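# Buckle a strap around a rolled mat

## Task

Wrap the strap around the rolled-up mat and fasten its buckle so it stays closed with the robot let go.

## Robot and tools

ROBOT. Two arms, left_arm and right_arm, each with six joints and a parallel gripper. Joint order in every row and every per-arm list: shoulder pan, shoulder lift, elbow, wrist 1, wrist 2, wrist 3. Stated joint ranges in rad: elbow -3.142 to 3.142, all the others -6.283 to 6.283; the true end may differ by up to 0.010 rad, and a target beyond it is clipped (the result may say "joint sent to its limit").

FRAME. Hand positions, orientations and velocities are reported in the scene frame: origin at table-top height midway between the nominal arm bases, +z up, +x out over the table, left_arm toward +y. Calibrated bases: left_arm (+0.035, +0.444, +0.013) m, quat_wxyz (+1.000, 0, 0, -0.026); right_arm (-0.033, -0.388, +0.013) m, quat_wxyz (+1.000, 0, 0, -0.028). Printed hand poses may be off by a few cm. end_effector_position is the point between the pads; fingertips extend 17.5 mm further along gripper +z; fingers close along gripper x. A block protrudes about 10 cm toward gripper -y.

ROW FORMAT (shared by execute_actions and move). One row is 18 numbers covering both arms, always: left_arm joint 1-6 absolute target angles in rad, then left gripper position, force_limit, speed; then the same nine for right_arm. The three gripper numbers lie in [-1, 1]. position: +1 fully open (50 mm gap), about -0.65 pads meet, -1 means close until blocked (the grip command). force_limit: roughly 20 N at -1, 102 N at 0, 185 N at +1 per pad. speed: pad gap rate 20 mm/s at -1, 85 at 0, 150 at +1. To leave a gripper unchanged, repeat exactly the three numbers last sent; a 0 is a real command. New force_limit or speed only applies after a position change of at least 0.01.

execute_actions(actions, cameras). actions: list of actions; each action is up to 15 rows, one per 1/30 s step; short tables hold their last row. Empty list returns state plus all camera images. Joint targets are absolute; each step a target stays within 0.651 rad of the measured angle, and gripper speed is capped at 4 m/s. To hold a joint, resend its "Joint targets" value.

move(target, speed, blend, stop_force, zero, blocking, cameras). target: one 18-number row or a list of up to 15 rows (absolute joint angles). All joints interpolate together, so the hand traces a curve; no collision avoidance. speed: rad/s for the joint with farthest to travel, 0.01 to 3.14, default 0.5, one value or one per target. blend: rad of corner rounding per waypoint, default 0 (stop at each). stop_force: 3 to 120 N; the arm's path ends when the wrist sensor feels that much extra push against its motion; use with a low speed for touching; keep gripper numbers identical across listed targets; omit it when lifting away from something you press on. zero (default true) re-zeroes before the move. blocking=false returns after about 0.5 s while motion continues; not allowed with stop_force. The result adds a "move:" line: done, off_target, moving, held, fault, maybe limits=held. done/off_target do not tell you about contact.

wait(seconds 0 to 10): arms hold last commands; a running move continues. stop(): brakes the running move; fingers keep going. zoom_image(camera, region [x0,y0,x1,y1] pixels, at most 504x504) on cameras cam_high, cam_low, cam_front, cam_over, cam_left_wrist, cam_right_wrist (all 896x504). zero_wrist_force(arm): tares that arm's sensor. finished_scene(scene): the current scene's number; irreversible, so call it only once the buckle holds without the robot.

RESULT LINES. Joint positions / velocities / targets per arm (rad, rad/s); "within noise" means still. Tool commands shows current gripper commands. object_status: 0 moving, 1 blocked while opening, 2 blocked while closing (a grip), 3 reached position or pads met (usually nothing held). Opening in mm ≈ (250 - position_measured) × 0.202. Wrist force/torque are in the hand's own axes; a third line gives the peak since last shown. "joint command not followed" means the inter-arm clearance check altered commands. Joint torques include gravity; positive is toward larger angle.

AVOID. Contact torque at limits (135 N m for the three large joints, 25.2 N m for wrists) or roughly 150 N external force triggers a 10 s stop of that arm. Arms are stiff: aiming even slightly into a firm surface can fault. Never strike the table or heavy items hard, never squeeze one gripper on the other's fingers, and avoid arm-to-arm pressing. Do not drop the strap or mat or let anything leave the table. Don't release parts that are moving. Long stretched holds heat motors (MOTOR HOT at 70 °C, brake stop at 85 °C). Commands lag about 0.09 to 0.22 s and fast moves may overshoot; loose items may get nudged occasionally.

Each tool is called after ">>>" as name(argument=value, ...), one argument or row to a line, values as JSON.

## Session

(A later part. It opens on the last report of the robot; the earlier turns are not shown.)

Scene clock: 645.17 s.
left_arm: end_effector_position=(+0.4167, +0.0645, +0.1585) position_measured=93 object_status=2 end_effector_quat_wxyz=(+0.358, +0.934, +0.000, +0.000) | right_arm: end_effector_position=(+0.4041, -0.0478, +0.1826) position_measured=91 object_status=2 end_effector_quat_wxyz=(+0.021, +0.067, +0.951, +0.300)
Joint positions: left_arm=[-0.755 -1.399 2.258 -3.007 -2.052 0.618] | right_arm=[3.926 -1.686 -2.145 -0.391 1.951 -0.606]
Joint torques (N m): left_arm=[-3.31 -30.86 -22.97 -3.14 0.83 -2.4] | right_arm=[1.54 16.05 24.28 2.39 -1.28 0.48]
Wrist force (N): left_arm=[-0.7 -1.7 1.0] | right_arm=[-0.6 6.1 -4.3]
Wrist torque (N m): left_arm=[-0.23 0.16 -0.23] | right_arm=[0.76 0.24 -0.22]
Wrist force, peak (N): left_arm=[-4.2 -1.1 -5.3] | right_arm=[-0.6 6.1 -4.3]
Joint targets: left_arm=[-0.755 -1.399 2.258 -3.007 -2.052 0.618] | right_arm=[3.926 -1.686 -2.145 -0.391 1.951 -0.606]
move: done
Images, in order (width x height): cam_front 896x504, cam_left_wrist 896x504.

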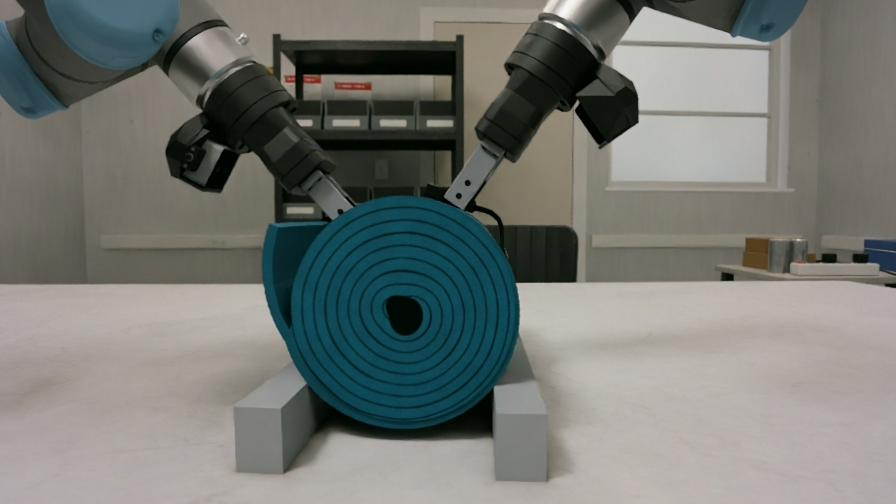

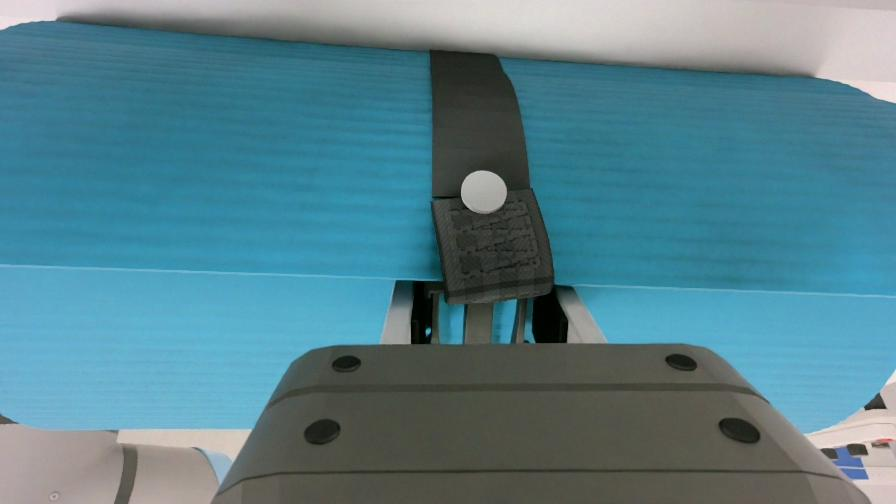

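>>> move(
  target=[
    [-0.8235,-1.4883,2.0936,-2.5714,-1.9239,0.6921,-1,0.5,-1,3.9263,-1.6629,-2.1292,-0.4293,1.9504,-0.6056,-1,0.5,-1],
    [-0.9686,-1.4343,1.8418,-2.0923,-1.6516,0.6137,-1,0.5,-1,4.0522,-1.6819,-1.8983,-0.9501,1.7071,-0.6358,-1,0.5,-1],
  ],
  speed=0.2,
  stop_force=30,
  cameras=["all"],
)

>>> zoom_image(
  camera="cam_front",
  region=[340, 140, 500, 240],
)

>>> zoom_image(
  camera="cam_over",
  region=[320, 100, 500, 220],
)

>>> zoom_image(
  camera="cam_low",
  region=[490, 160, 600, 220],
)

>>> zoom_image(
  camera="cam_high",
  region=[410, 170, 510, 230],
)

Scene clock: 689.50 s.
left_arm: end_effector_position=(+0.4168, +0.0367, +0.1956) position_measured=93 object_status=2 end_effector_quat_wxyz=(+0.070, +0.997, -0.034, -0.002) | right_arm: end_effector_position=(+0.3998, -0.0400, +0.1966) position_measured=91 object_status=2 end_effector_quat_wxyz=(+0.004, +0.034, +0.993, +0.113)
Joint positions: left_arm=[-0.969 -1.434 1.842 -2.092 -1.652 0.614] | right_arm=[4.052 -1.682 -1.898 -0.95 1.707 -0.636]
Joint torques (N m): left_arm=[9.19 -40.86 -17.72 -2.45 -0.76 2.53] | right_arm=[-6 39.54 16.76 3.17 3.38 1.13]
Wrist force (N): left_arm=[-0.3 -0.2 0.2] | right_arm=[-0.8 0.8 2.7]
Wrist torque (N m): left_arm=[0.01 0.03 0.02] | right_arm=[0.60 -0.02 0.08]
Wrist force, peak (N): left_arm=[-0.7 -2.5 1.0] | right_arm=[-0.9 6.4 -4.6]
Joint targets: left_arm=[-0.969 -1.434 1.842 -2.092 -1.652 0.614] | right_arm=[4.052 -1.682 -1.898 -0.950 1.707 -0.636]
move: done

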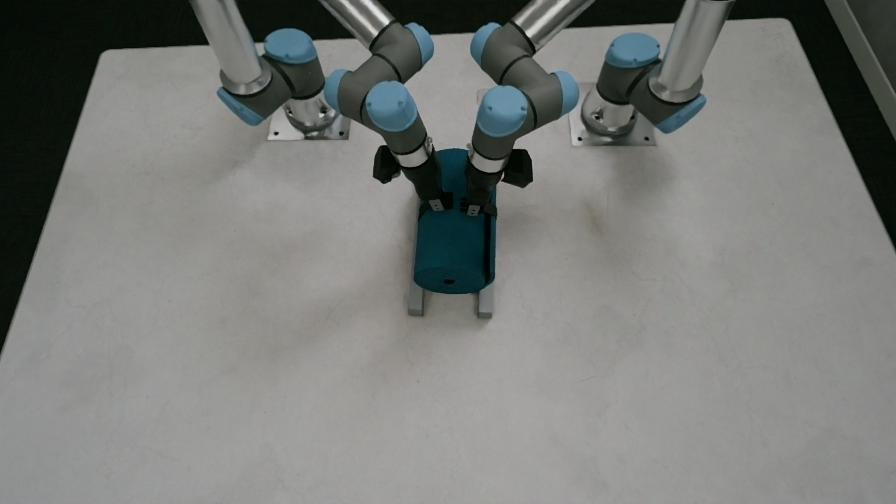

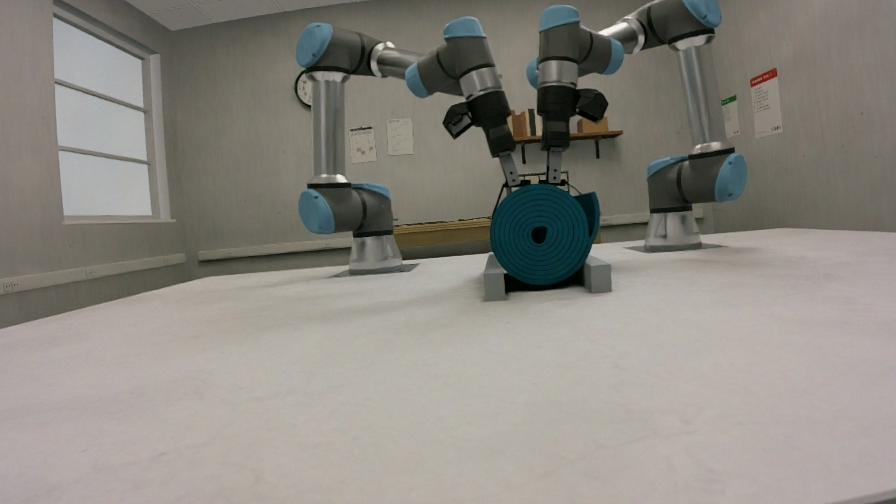

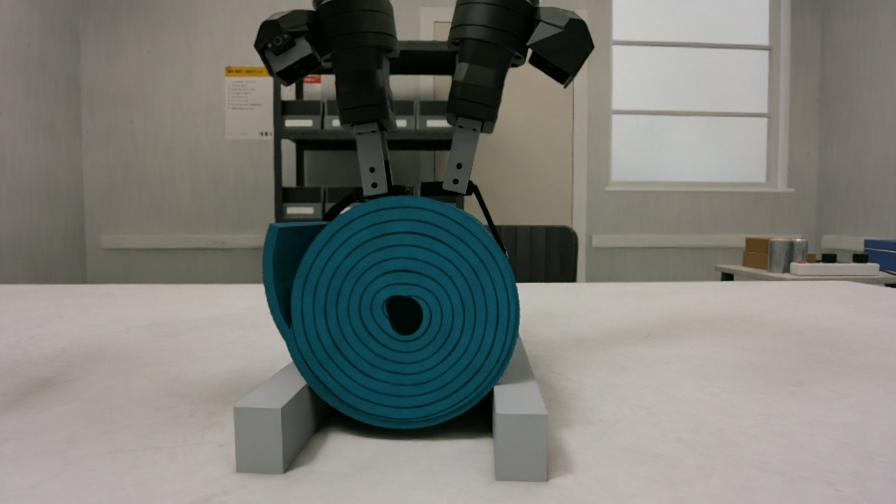

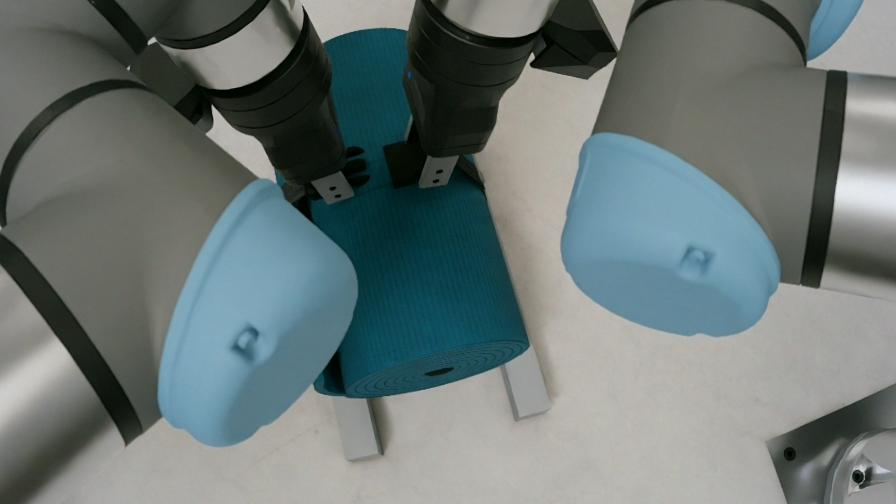

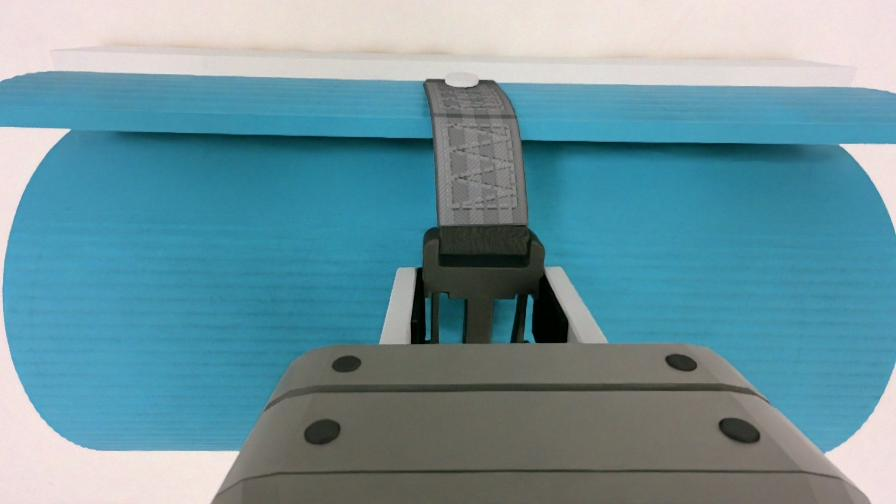

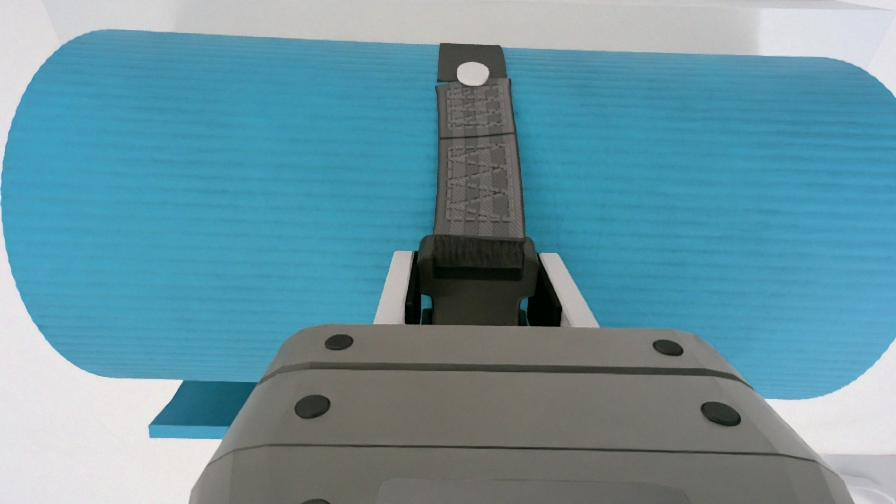

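Scaled by 3.150.

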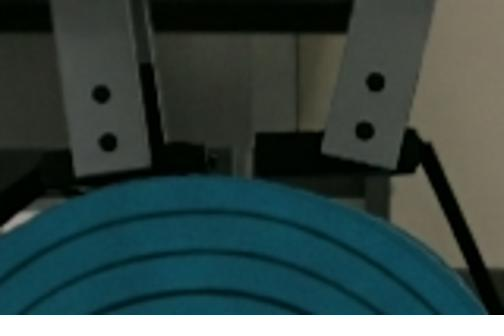

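Scaled by 2.800.

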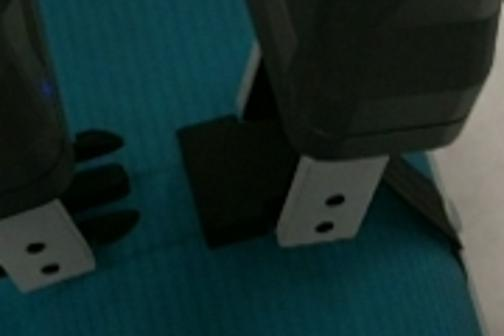

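Scaled by 4.582.

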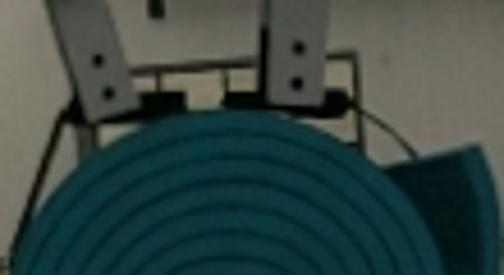

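Scaled by 5.040.

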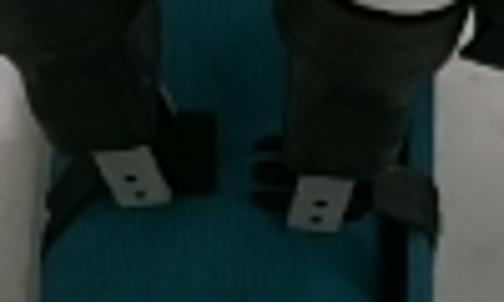

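>>> move(
  target=[-0.9822,-1.4274,1.8325,-2.0910,-1.6501,0.6001,-1,0.5,-1,4.0583,-1.6767,-1.9069,-0.9378,1.6940,-0.5658,-1,0.5,-1],
  speed=0.06,
  stop_force=15,
  cameras=["cam_high","cam_low","cam_front","cam_over"],
)

>>> zoom_image(
  camera="cam_front",
  region=[340, 140, 500, 240],
)

>>> zoom_image(
  camera="cam_over",
  region=[320, 100, 500, 220],
)

>>> zoom_image(
  camera="cam_low",
  region=[490, 160, 600, 220],
)

>>> zoom_image(
  camera="cam_high",
  region=[410, 170, 510, 230],
)

Scene clock: 717.70 s.
left_arm: end_effector_position=(+0.4133, +0.0287, +0.1961) position_measured=93 object_status=2 end_effector_quat_wxyz=(+0.070, +0.997, -0.034, -0.002) | right_arm: end_effector_position=(+0.3998, -0.0400, +0.1965) position_measured=91 object_status=2 end_effector_quat_wxyz=(+0.008, +0.066, +0.991, +0.113)
Joint positions: left_arm=[-0.982 -1.427 1.832 -2.091 -1.65 0.6] | right_arm=[4.058 -1.677 -1.907 -0.938 1.694 -0.566]
Joint torques (N m): left_arm=[6.5 -34.37 -19.45 -1.36 0.95 2.3] | right_arm=[-2.59 31.57 30.33 3.19 2.83 -1.35]
Wrist force (N): left_arm=[-0.3 -0.6 0.5] | right_arm=[-1.0 0.8 2.7]
Wrist torque (N m): left_arm=[0.01 0.04 0.03] | right_arm=[0.57 -0.05 -0.02]
Wrist force, peak (N): left_arm=[-0.1 -0.7 0.7] | right_arm=[-1.0 0.8 3.1]
Joint targets: left_arm=[-0.982 -1.427 1.833 -2.091 -1.650 0.600] | right_arm=[4.058 -1.677 -1.907 -0.938 1.694 -0.566]
move: done
Images, in order (width x height): cam_high 896x504, cam_low 896x504, cam_front 896x504, cam_over 896x504.

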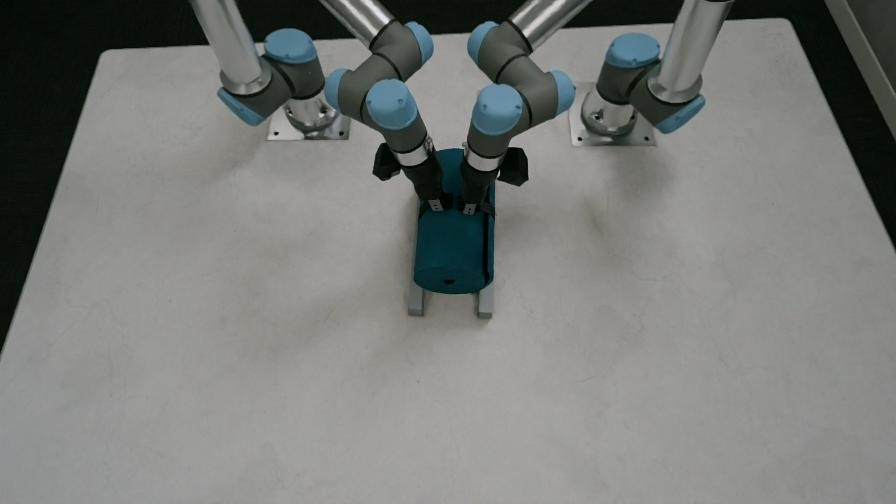

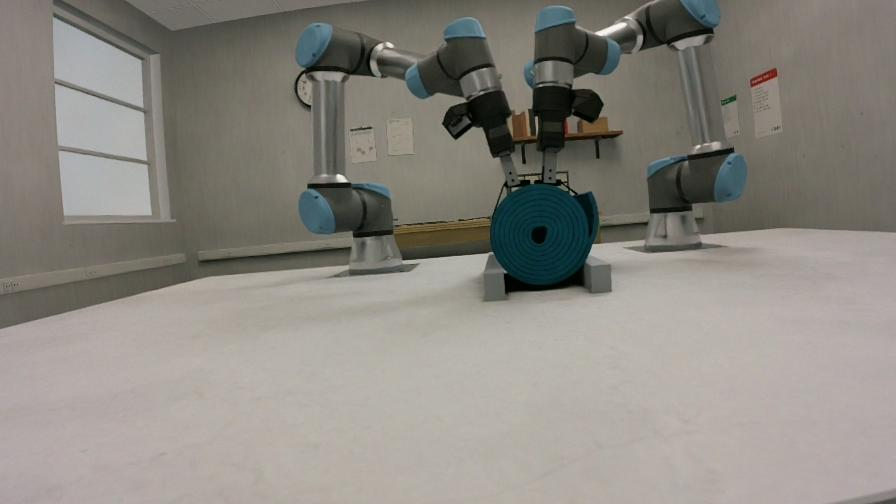

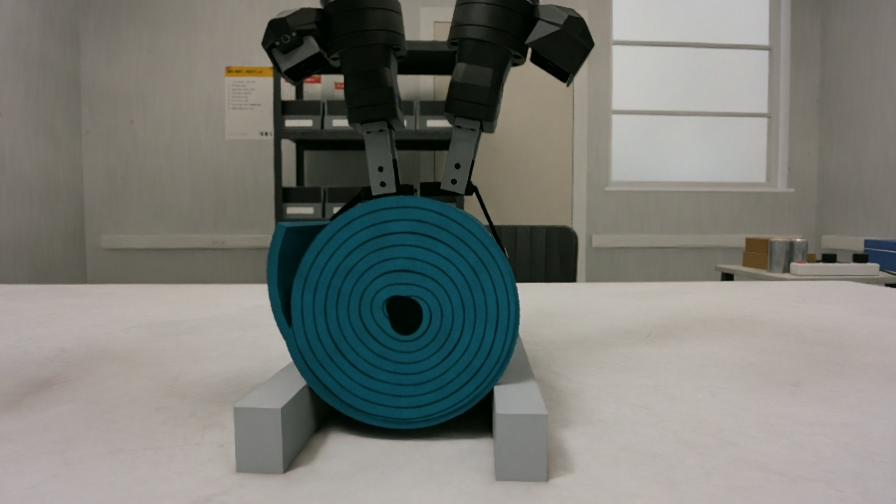

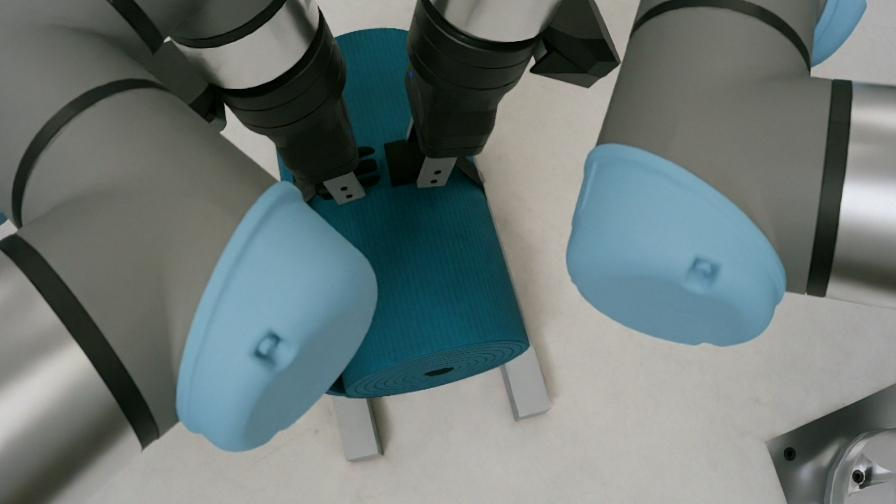

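Scaled by 3.150.

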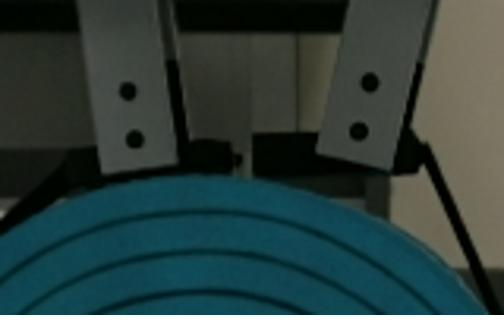

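Scaled by 2.800.

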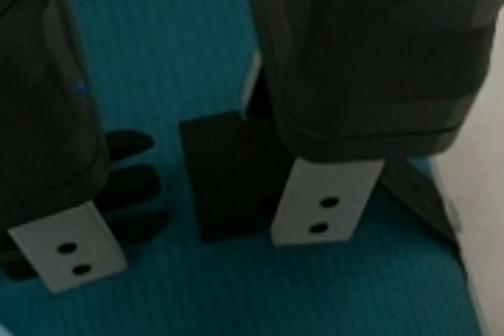

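Scaled by 4.582.

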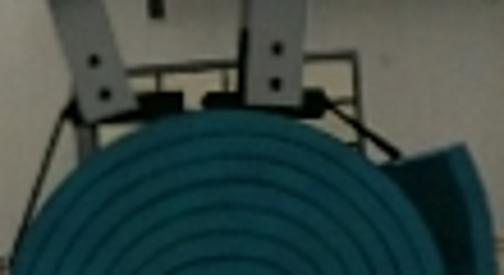

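Scaled by 5.040.

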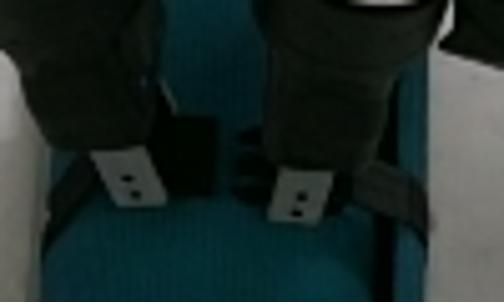

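>>> move(
  target=[-1.0004,-1.4039,1.8049,-2.0883,-1.6480,0.5817,-1,0.5,-1,4.0583,-1.6767,-1.9069,-0.9378,1.6940,-0.5658,-1,0.5,-1],
  speed=0.04,
  stop_force=35,
  cameras=["cam_high","cam_low","cam_front","cam_over","cam_left_wrist"],
)

>>> zoom_image(
  camera="cam_front",
  region=[340, 140, 500, 240],
)

>>> zoom_image(
  camera="cam_over",
  region=[360, 120, 460, 200],
)

>>> zoom_image(
  camera="cam_low",
  region=[490, 160, 600, 220],
)

Scene clock: 731.30 s.
left_arm: end_effector_position=(+0.4124, +0.0191, +0.1960) position_measured=93 object_status=2 end_effector_quat_wxyz=(+0.069, +0.997, -0.034, -0.002) | right_arm: end_effector_position=(+0.3998, -0.0400, +0.1965) position_measured=91 object_status=2 end_effector_quat_wxyz=(+0.008, +0.066, +0.991, +0.113)
Joint positions: left_arm=[-0.993 -1.413 1.816 -2.089 -1.648 0.589] | right_arm=[4.058 -1.677 -1.907 -0.938 1.694 -0.566]
Joint torques (N m): left_arm=[-7.89 -42.86 -35.63 -12.84 -7.16 2.97] | right_arm=[20.11 21.58 34.37 10.82 8.07 -1.27]
Wrist force (N): left_arm=[1.6 -36.5 -2.9] | right_arm=[-1.4 -31.8 -5.9]
Wrist torque (N m): left_arm=[-0.15 0.11 -0.46] | right_arm=[0.77 -0.17 0.48]
Wrist force, peak (N): left_arm=[2.1 -45.6 -2.9] | right_arm=[-1.7 -40.8 -8.4]
Joint targets: left_arm=[-0.993 -1.413 1.816 -2.089 -1.648 0.589] | right_arm=[4.058 -1.677 -1.907 -0.938 1.694 -0.566]
move: contact (left_arm); left_arm: the elbow is farthest, 0.011 rad from its target
Images, in order (width x height): cam_high 896x504, cam_low 896x504, cam_front 896x504, cam_over 896x504, cam_left_wrist 896x504.

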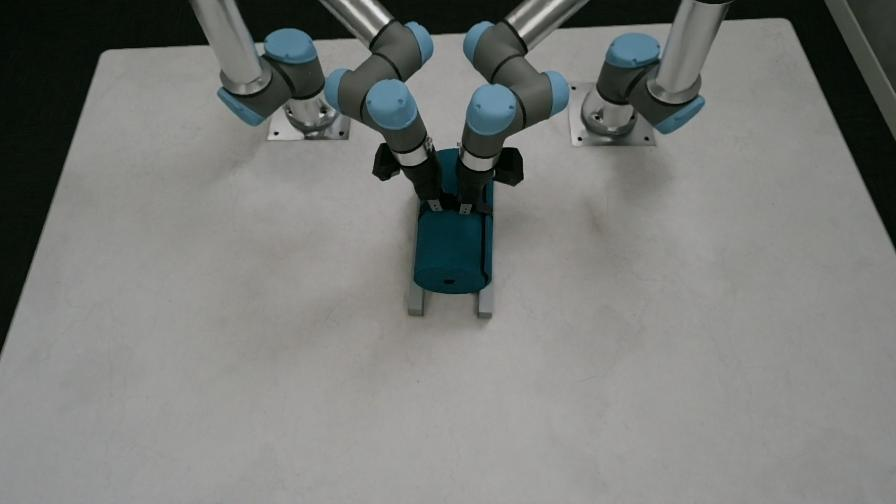

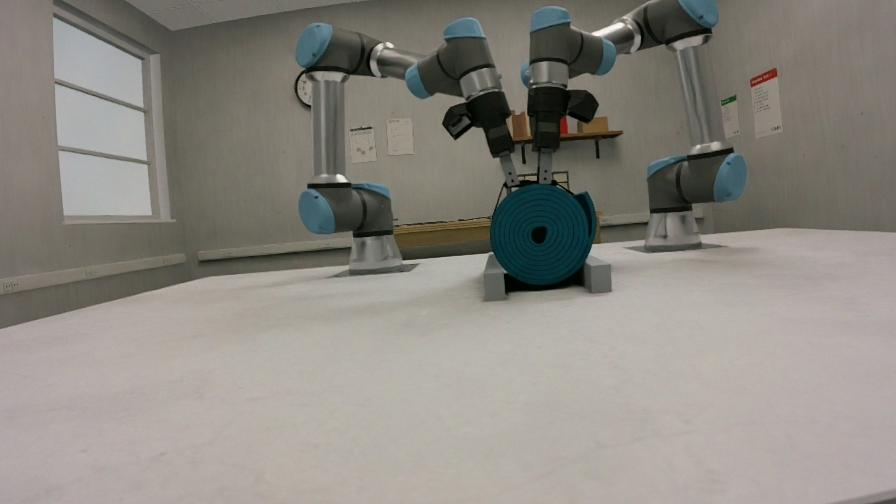

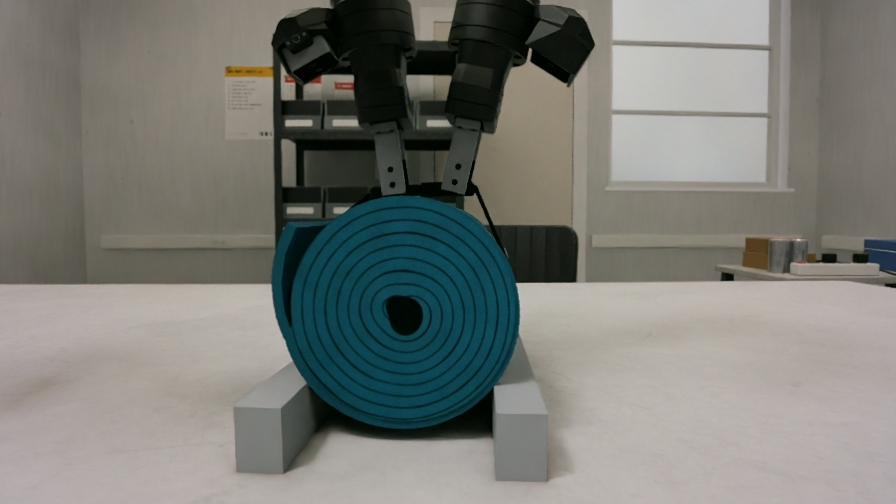

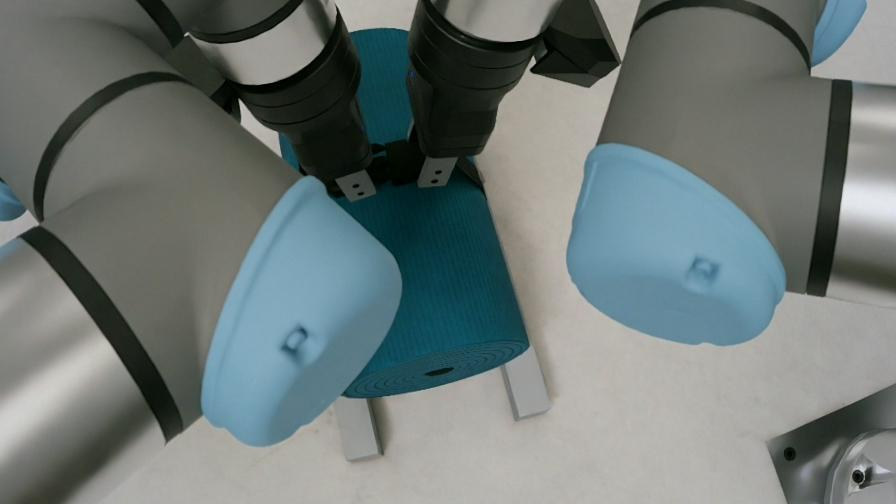

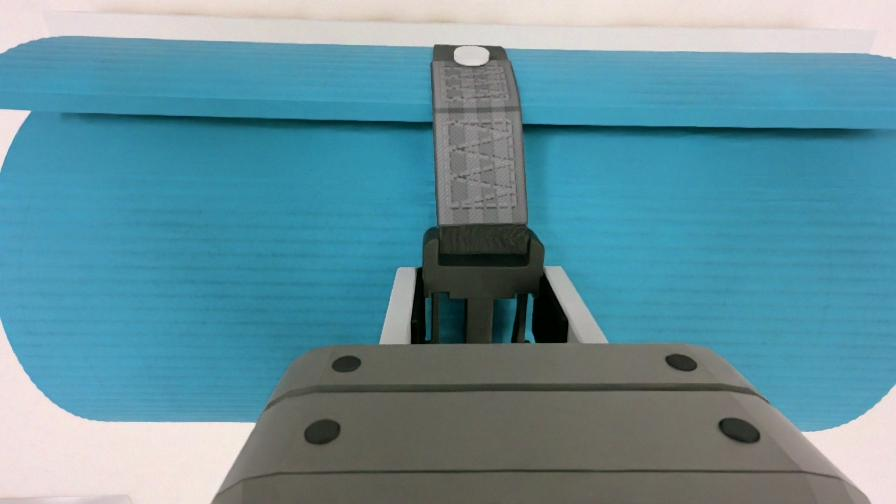

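Scaled by 3.150.

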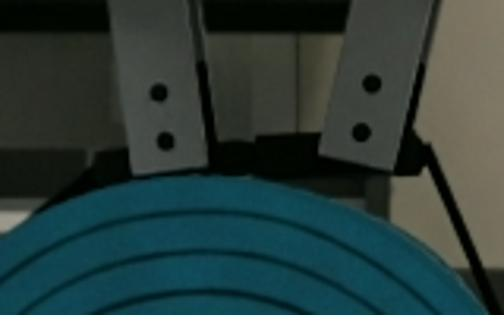

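Scaled by 5.040.

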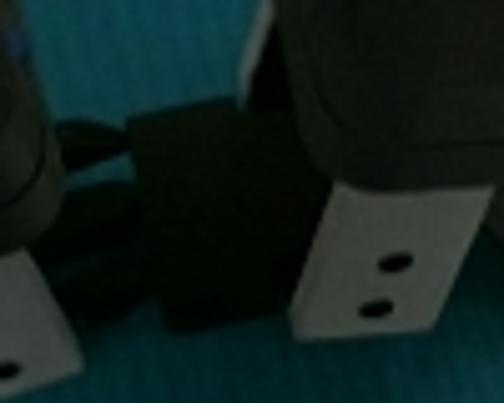

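Scaled by 4.582.

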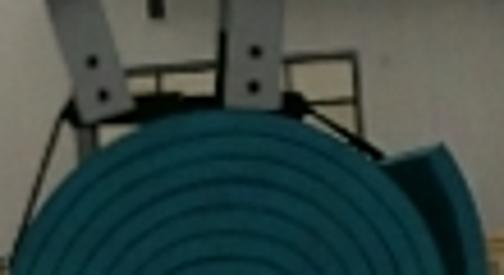

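>>> move(
  target=[-1.0004,-1.4039,1.8049,-2.0883,-1.6480,0.5817,-1,0.5,-1,4.0583,-1.6767,-1.9069,-0.9378,1.6940,-0.5658,-1,0.5,-1],
  speed=0.02,
  stop_force=40,
  cameras=["cam_low","cam_front","cam_over","cam_left_wrist","cam_right_wrist"],
)

>>> zoom_image(
  camera="cam_front",
  region=[340, 140, 500, 240],
)

>>> zoom_image(
  camera="cam_over",
  region=[360, 120, 460, 200],
)

>>> zoom_image(
  camera="cam_low",
  region=[490, 160, 600, 220],
)

Scene clock: 743.47 s.
left_arm: end_effector_position=(+0.4103, +0.0150, +0.1949) position_measured=93 object_status=2 end_effector_quat_wxyz=(+0.065, +0.997, -0.034, -0.005) | right_arm: end_effector_position=(+0.3979, -0.0422, +0.1947) position_measured=91 object_status=2 end_effector_quat_wxyz=(+0.004, +0.067, +0.992, +0.108)
Joint positions: left_arm=[-1 -1.404 1.805 -2.078 -1.648 0.582] | right_arm=[4.058 -1.677 -1.907 -0.95 1.694 -0.566]
Joint torques (N m): left_arm=[-18.26 -43.57 -37.27 -14.53 -8.52 2.98] | right_arm=[19.51 21.24 53.33 14.78 7.61 -1.22]
Wrist force (N): left_arm=[3.1 -62.6 -3.3] | right_arm=[-2.3 -54.4 -14.4]
Wrist torque (N m): left_arm=[0.29 0.07 -0.70] | right_arm=[1.34 -0.33 0.91]
Wrist force, peak (N): left_arm=[3.5 -65.3 -3.5] | right_arm=[-1.9 -57.3 -15.8]
Joint targets: left_arm=[-1.000 -1.404 1.805 -2.088 -1.648 0.582] | right_arm=[4.058 -1.677 -1.907 -0.938 1.694 -0.566]
move: off_target (left_arm, right_arm); left_arm: the wrist 1 is farthest, 0.011 rad from its target; right_arm: the wrist 1 is farthest, 0.012 rad from its target
Images, in order (width x height): cam_low 896x504, cam_front 896x504, cam_over 896x504, cam_left_wrist 896x504, cam_right_wrist 896x504.

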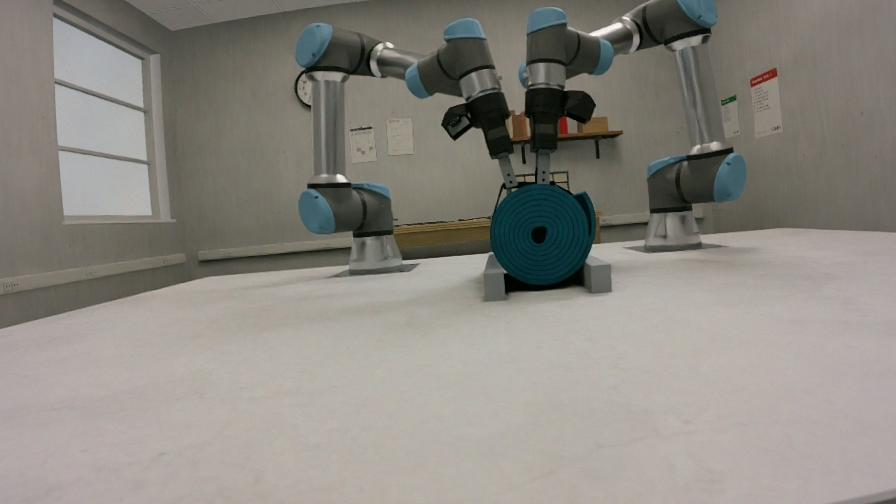

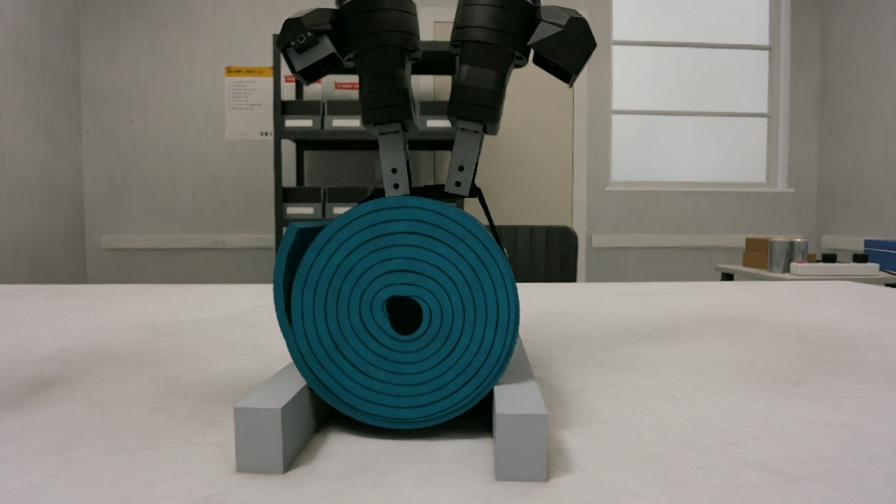

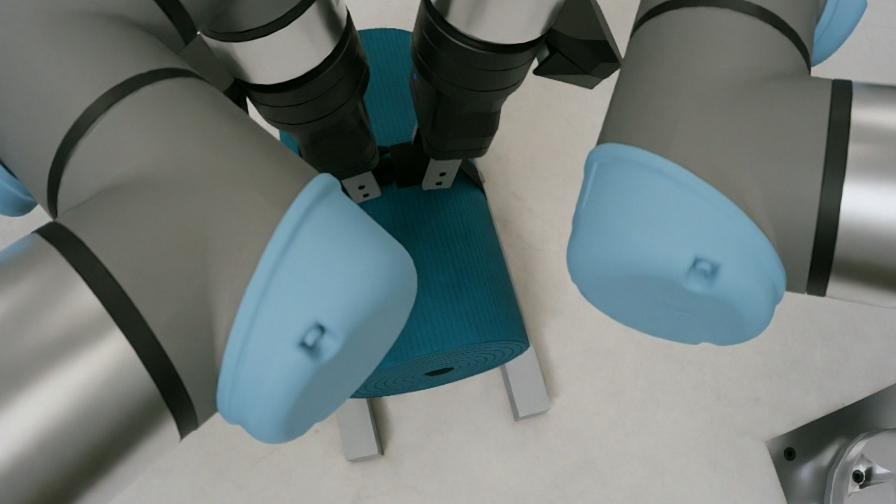

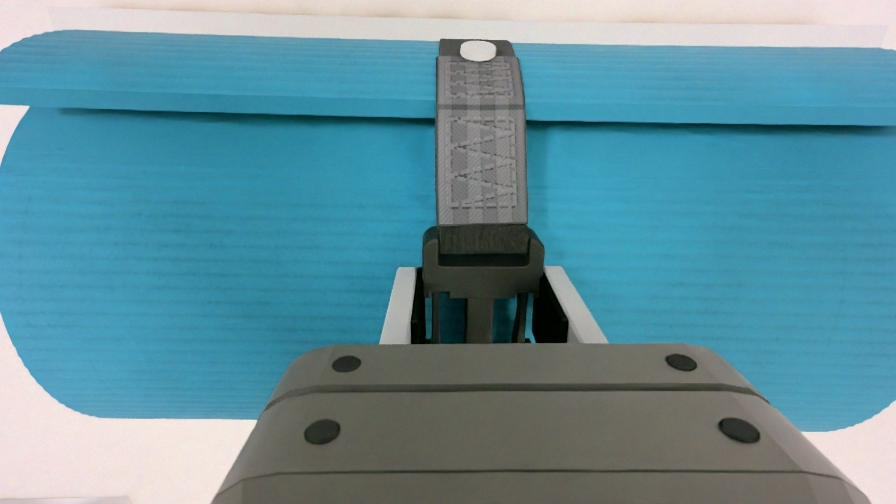

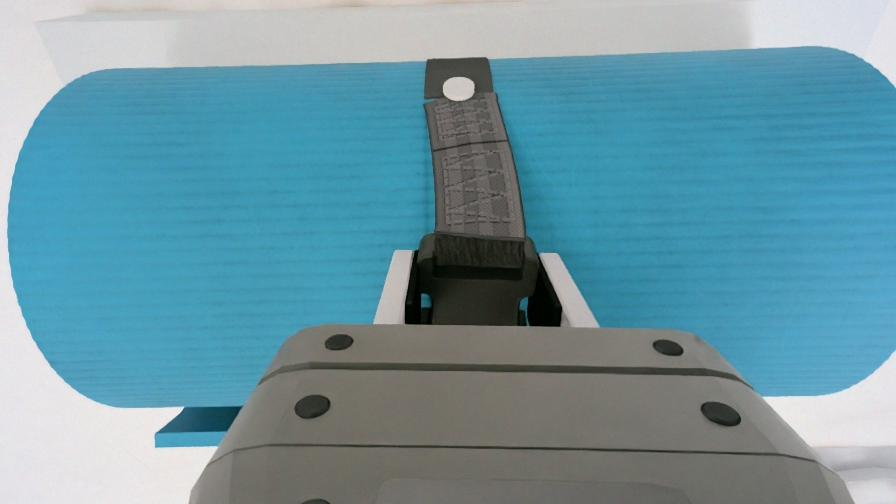

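Scaled by 3.150.

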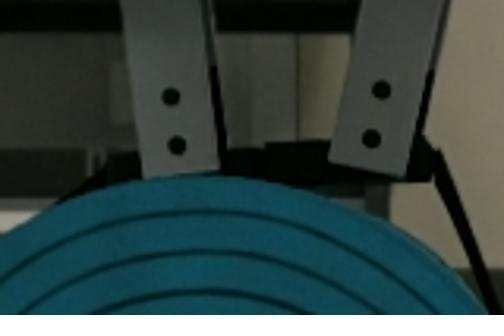

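Scaled by 5.040.

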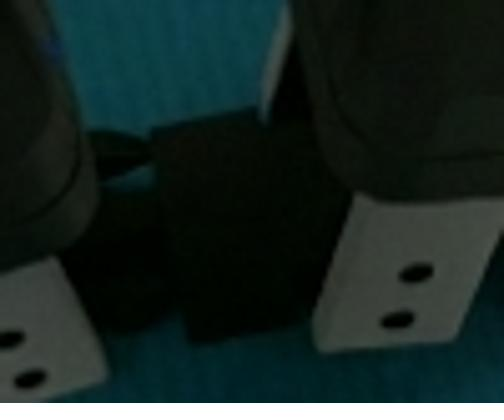

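Scaled by 4.582.

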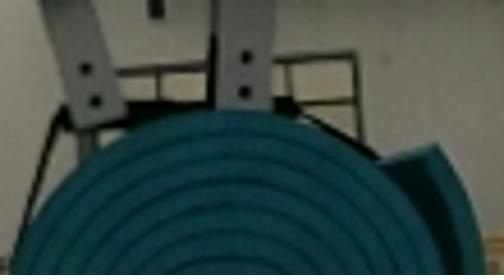

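>>> move(
  target=[-0.9891,-1.4263,1.8312,-2.0914,-1.6493,0.5934,-1,0.5,-1,4.0583,-1.6767,-1.9069,-0.9378,1.6940,-0.5658,-1,0.5,-1],
  speed=0.05,
  cameras=["cam_low","cam_front","cam_over"],
)

>>> zoom_image(
  camera="cam_front",
  region=[370, 165, 480, 215],
)

>>> zoom_image(
  camera="cam_over",
  region=[350, 120, 450, 200],
)

>>> zoom_image(
  camera="cam_low",
  region=[500, 170, 570, 210],
)

Scene clock: 778.10 s.
left_arm: end_effector_position=(+0.4110, +0.0257, +0.1962) position_measured=93 object_status=2 end_effector_quat_wxyz=(+0.070, +0.997, -0.034, -0.002) | right_arm: end_effector_position=(+0.3998, -0.0399, +0.1966) position_measured=91 object_status=2 end_effector_quat_wxyz=(+0.008, +0.066, +0.991, +0.113)
Joint positions: left_arm=[-0.989 -1.427 1.831 -2.091 -1.649 0.594] | right_arm=[4.058 -1.677 -1.907 -0.938 1.694 -0.566]
Joint torques (N m): left_arm=[-1.62 -25.07 -30.18 -4.69 1.49 -0.03] | right_arm=[-5.33 21.71 18.91 3.24 -1.8 -1.19]
Wrist force (N): left_arm=[0.1 0.7 0.6] | right_arm=[-2.0 1.5 2.6]
Wrist torque (N m): left_arm=[0.22 0.00 -0.10] | right_arm=[0.69 0.10 -0.02]
Wrist force, peak (N): left_arm=[3.0 -62.6 -3.7] | right_arm=[-2.2 -54.6 -14.4]
Joint targets: left_arm=[-0.989 -1.426 1.831 -2.091 -1.649 0.593] | right_arm=[4.058 -1.677 -1.907 -0.938 1.694 -0.566]
move: done
Images, in order (width x height): cam_low 896x504, cam_front 896x504, cam_over 896x504.

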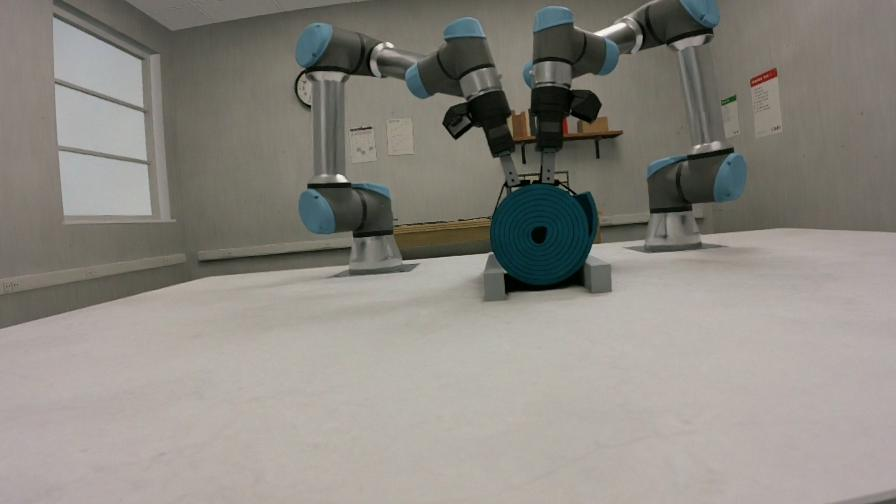

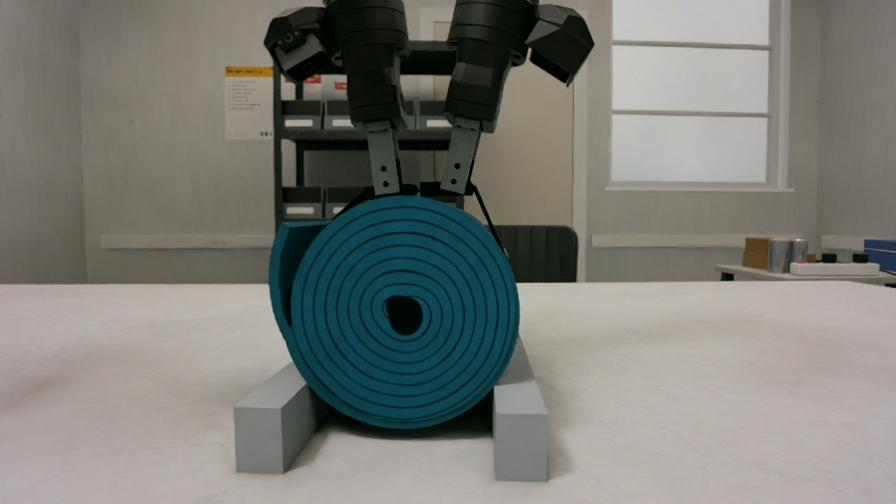

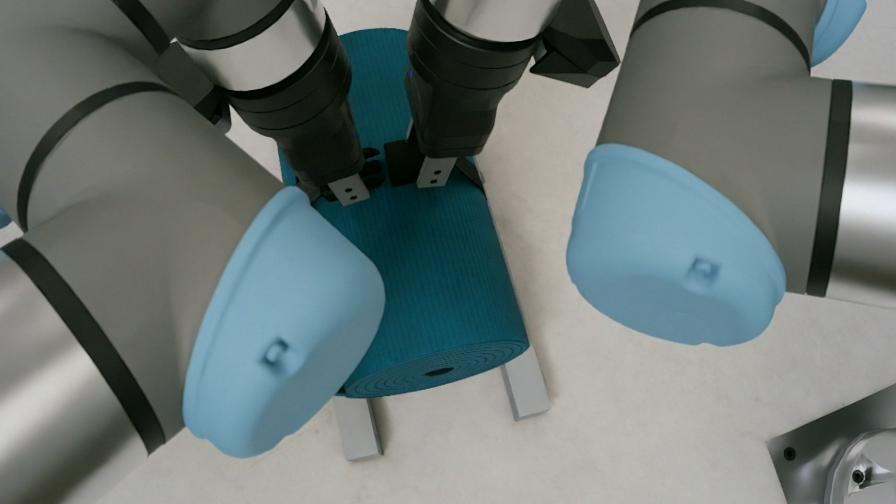

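Scaled by 4.582.

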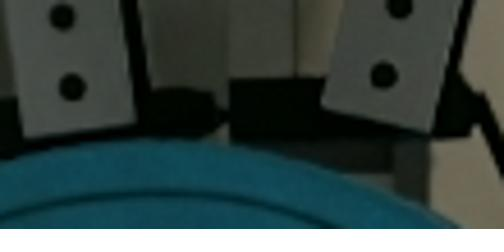

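Scaled by 5.040.

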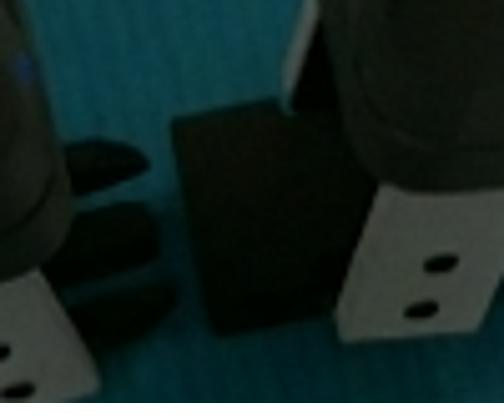

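Scaled by 7.200.

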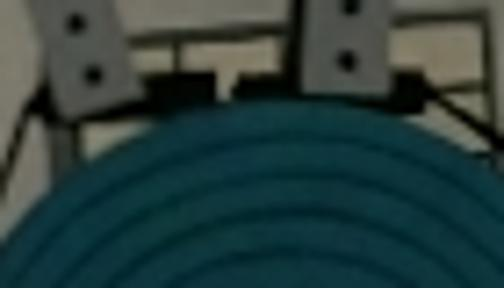

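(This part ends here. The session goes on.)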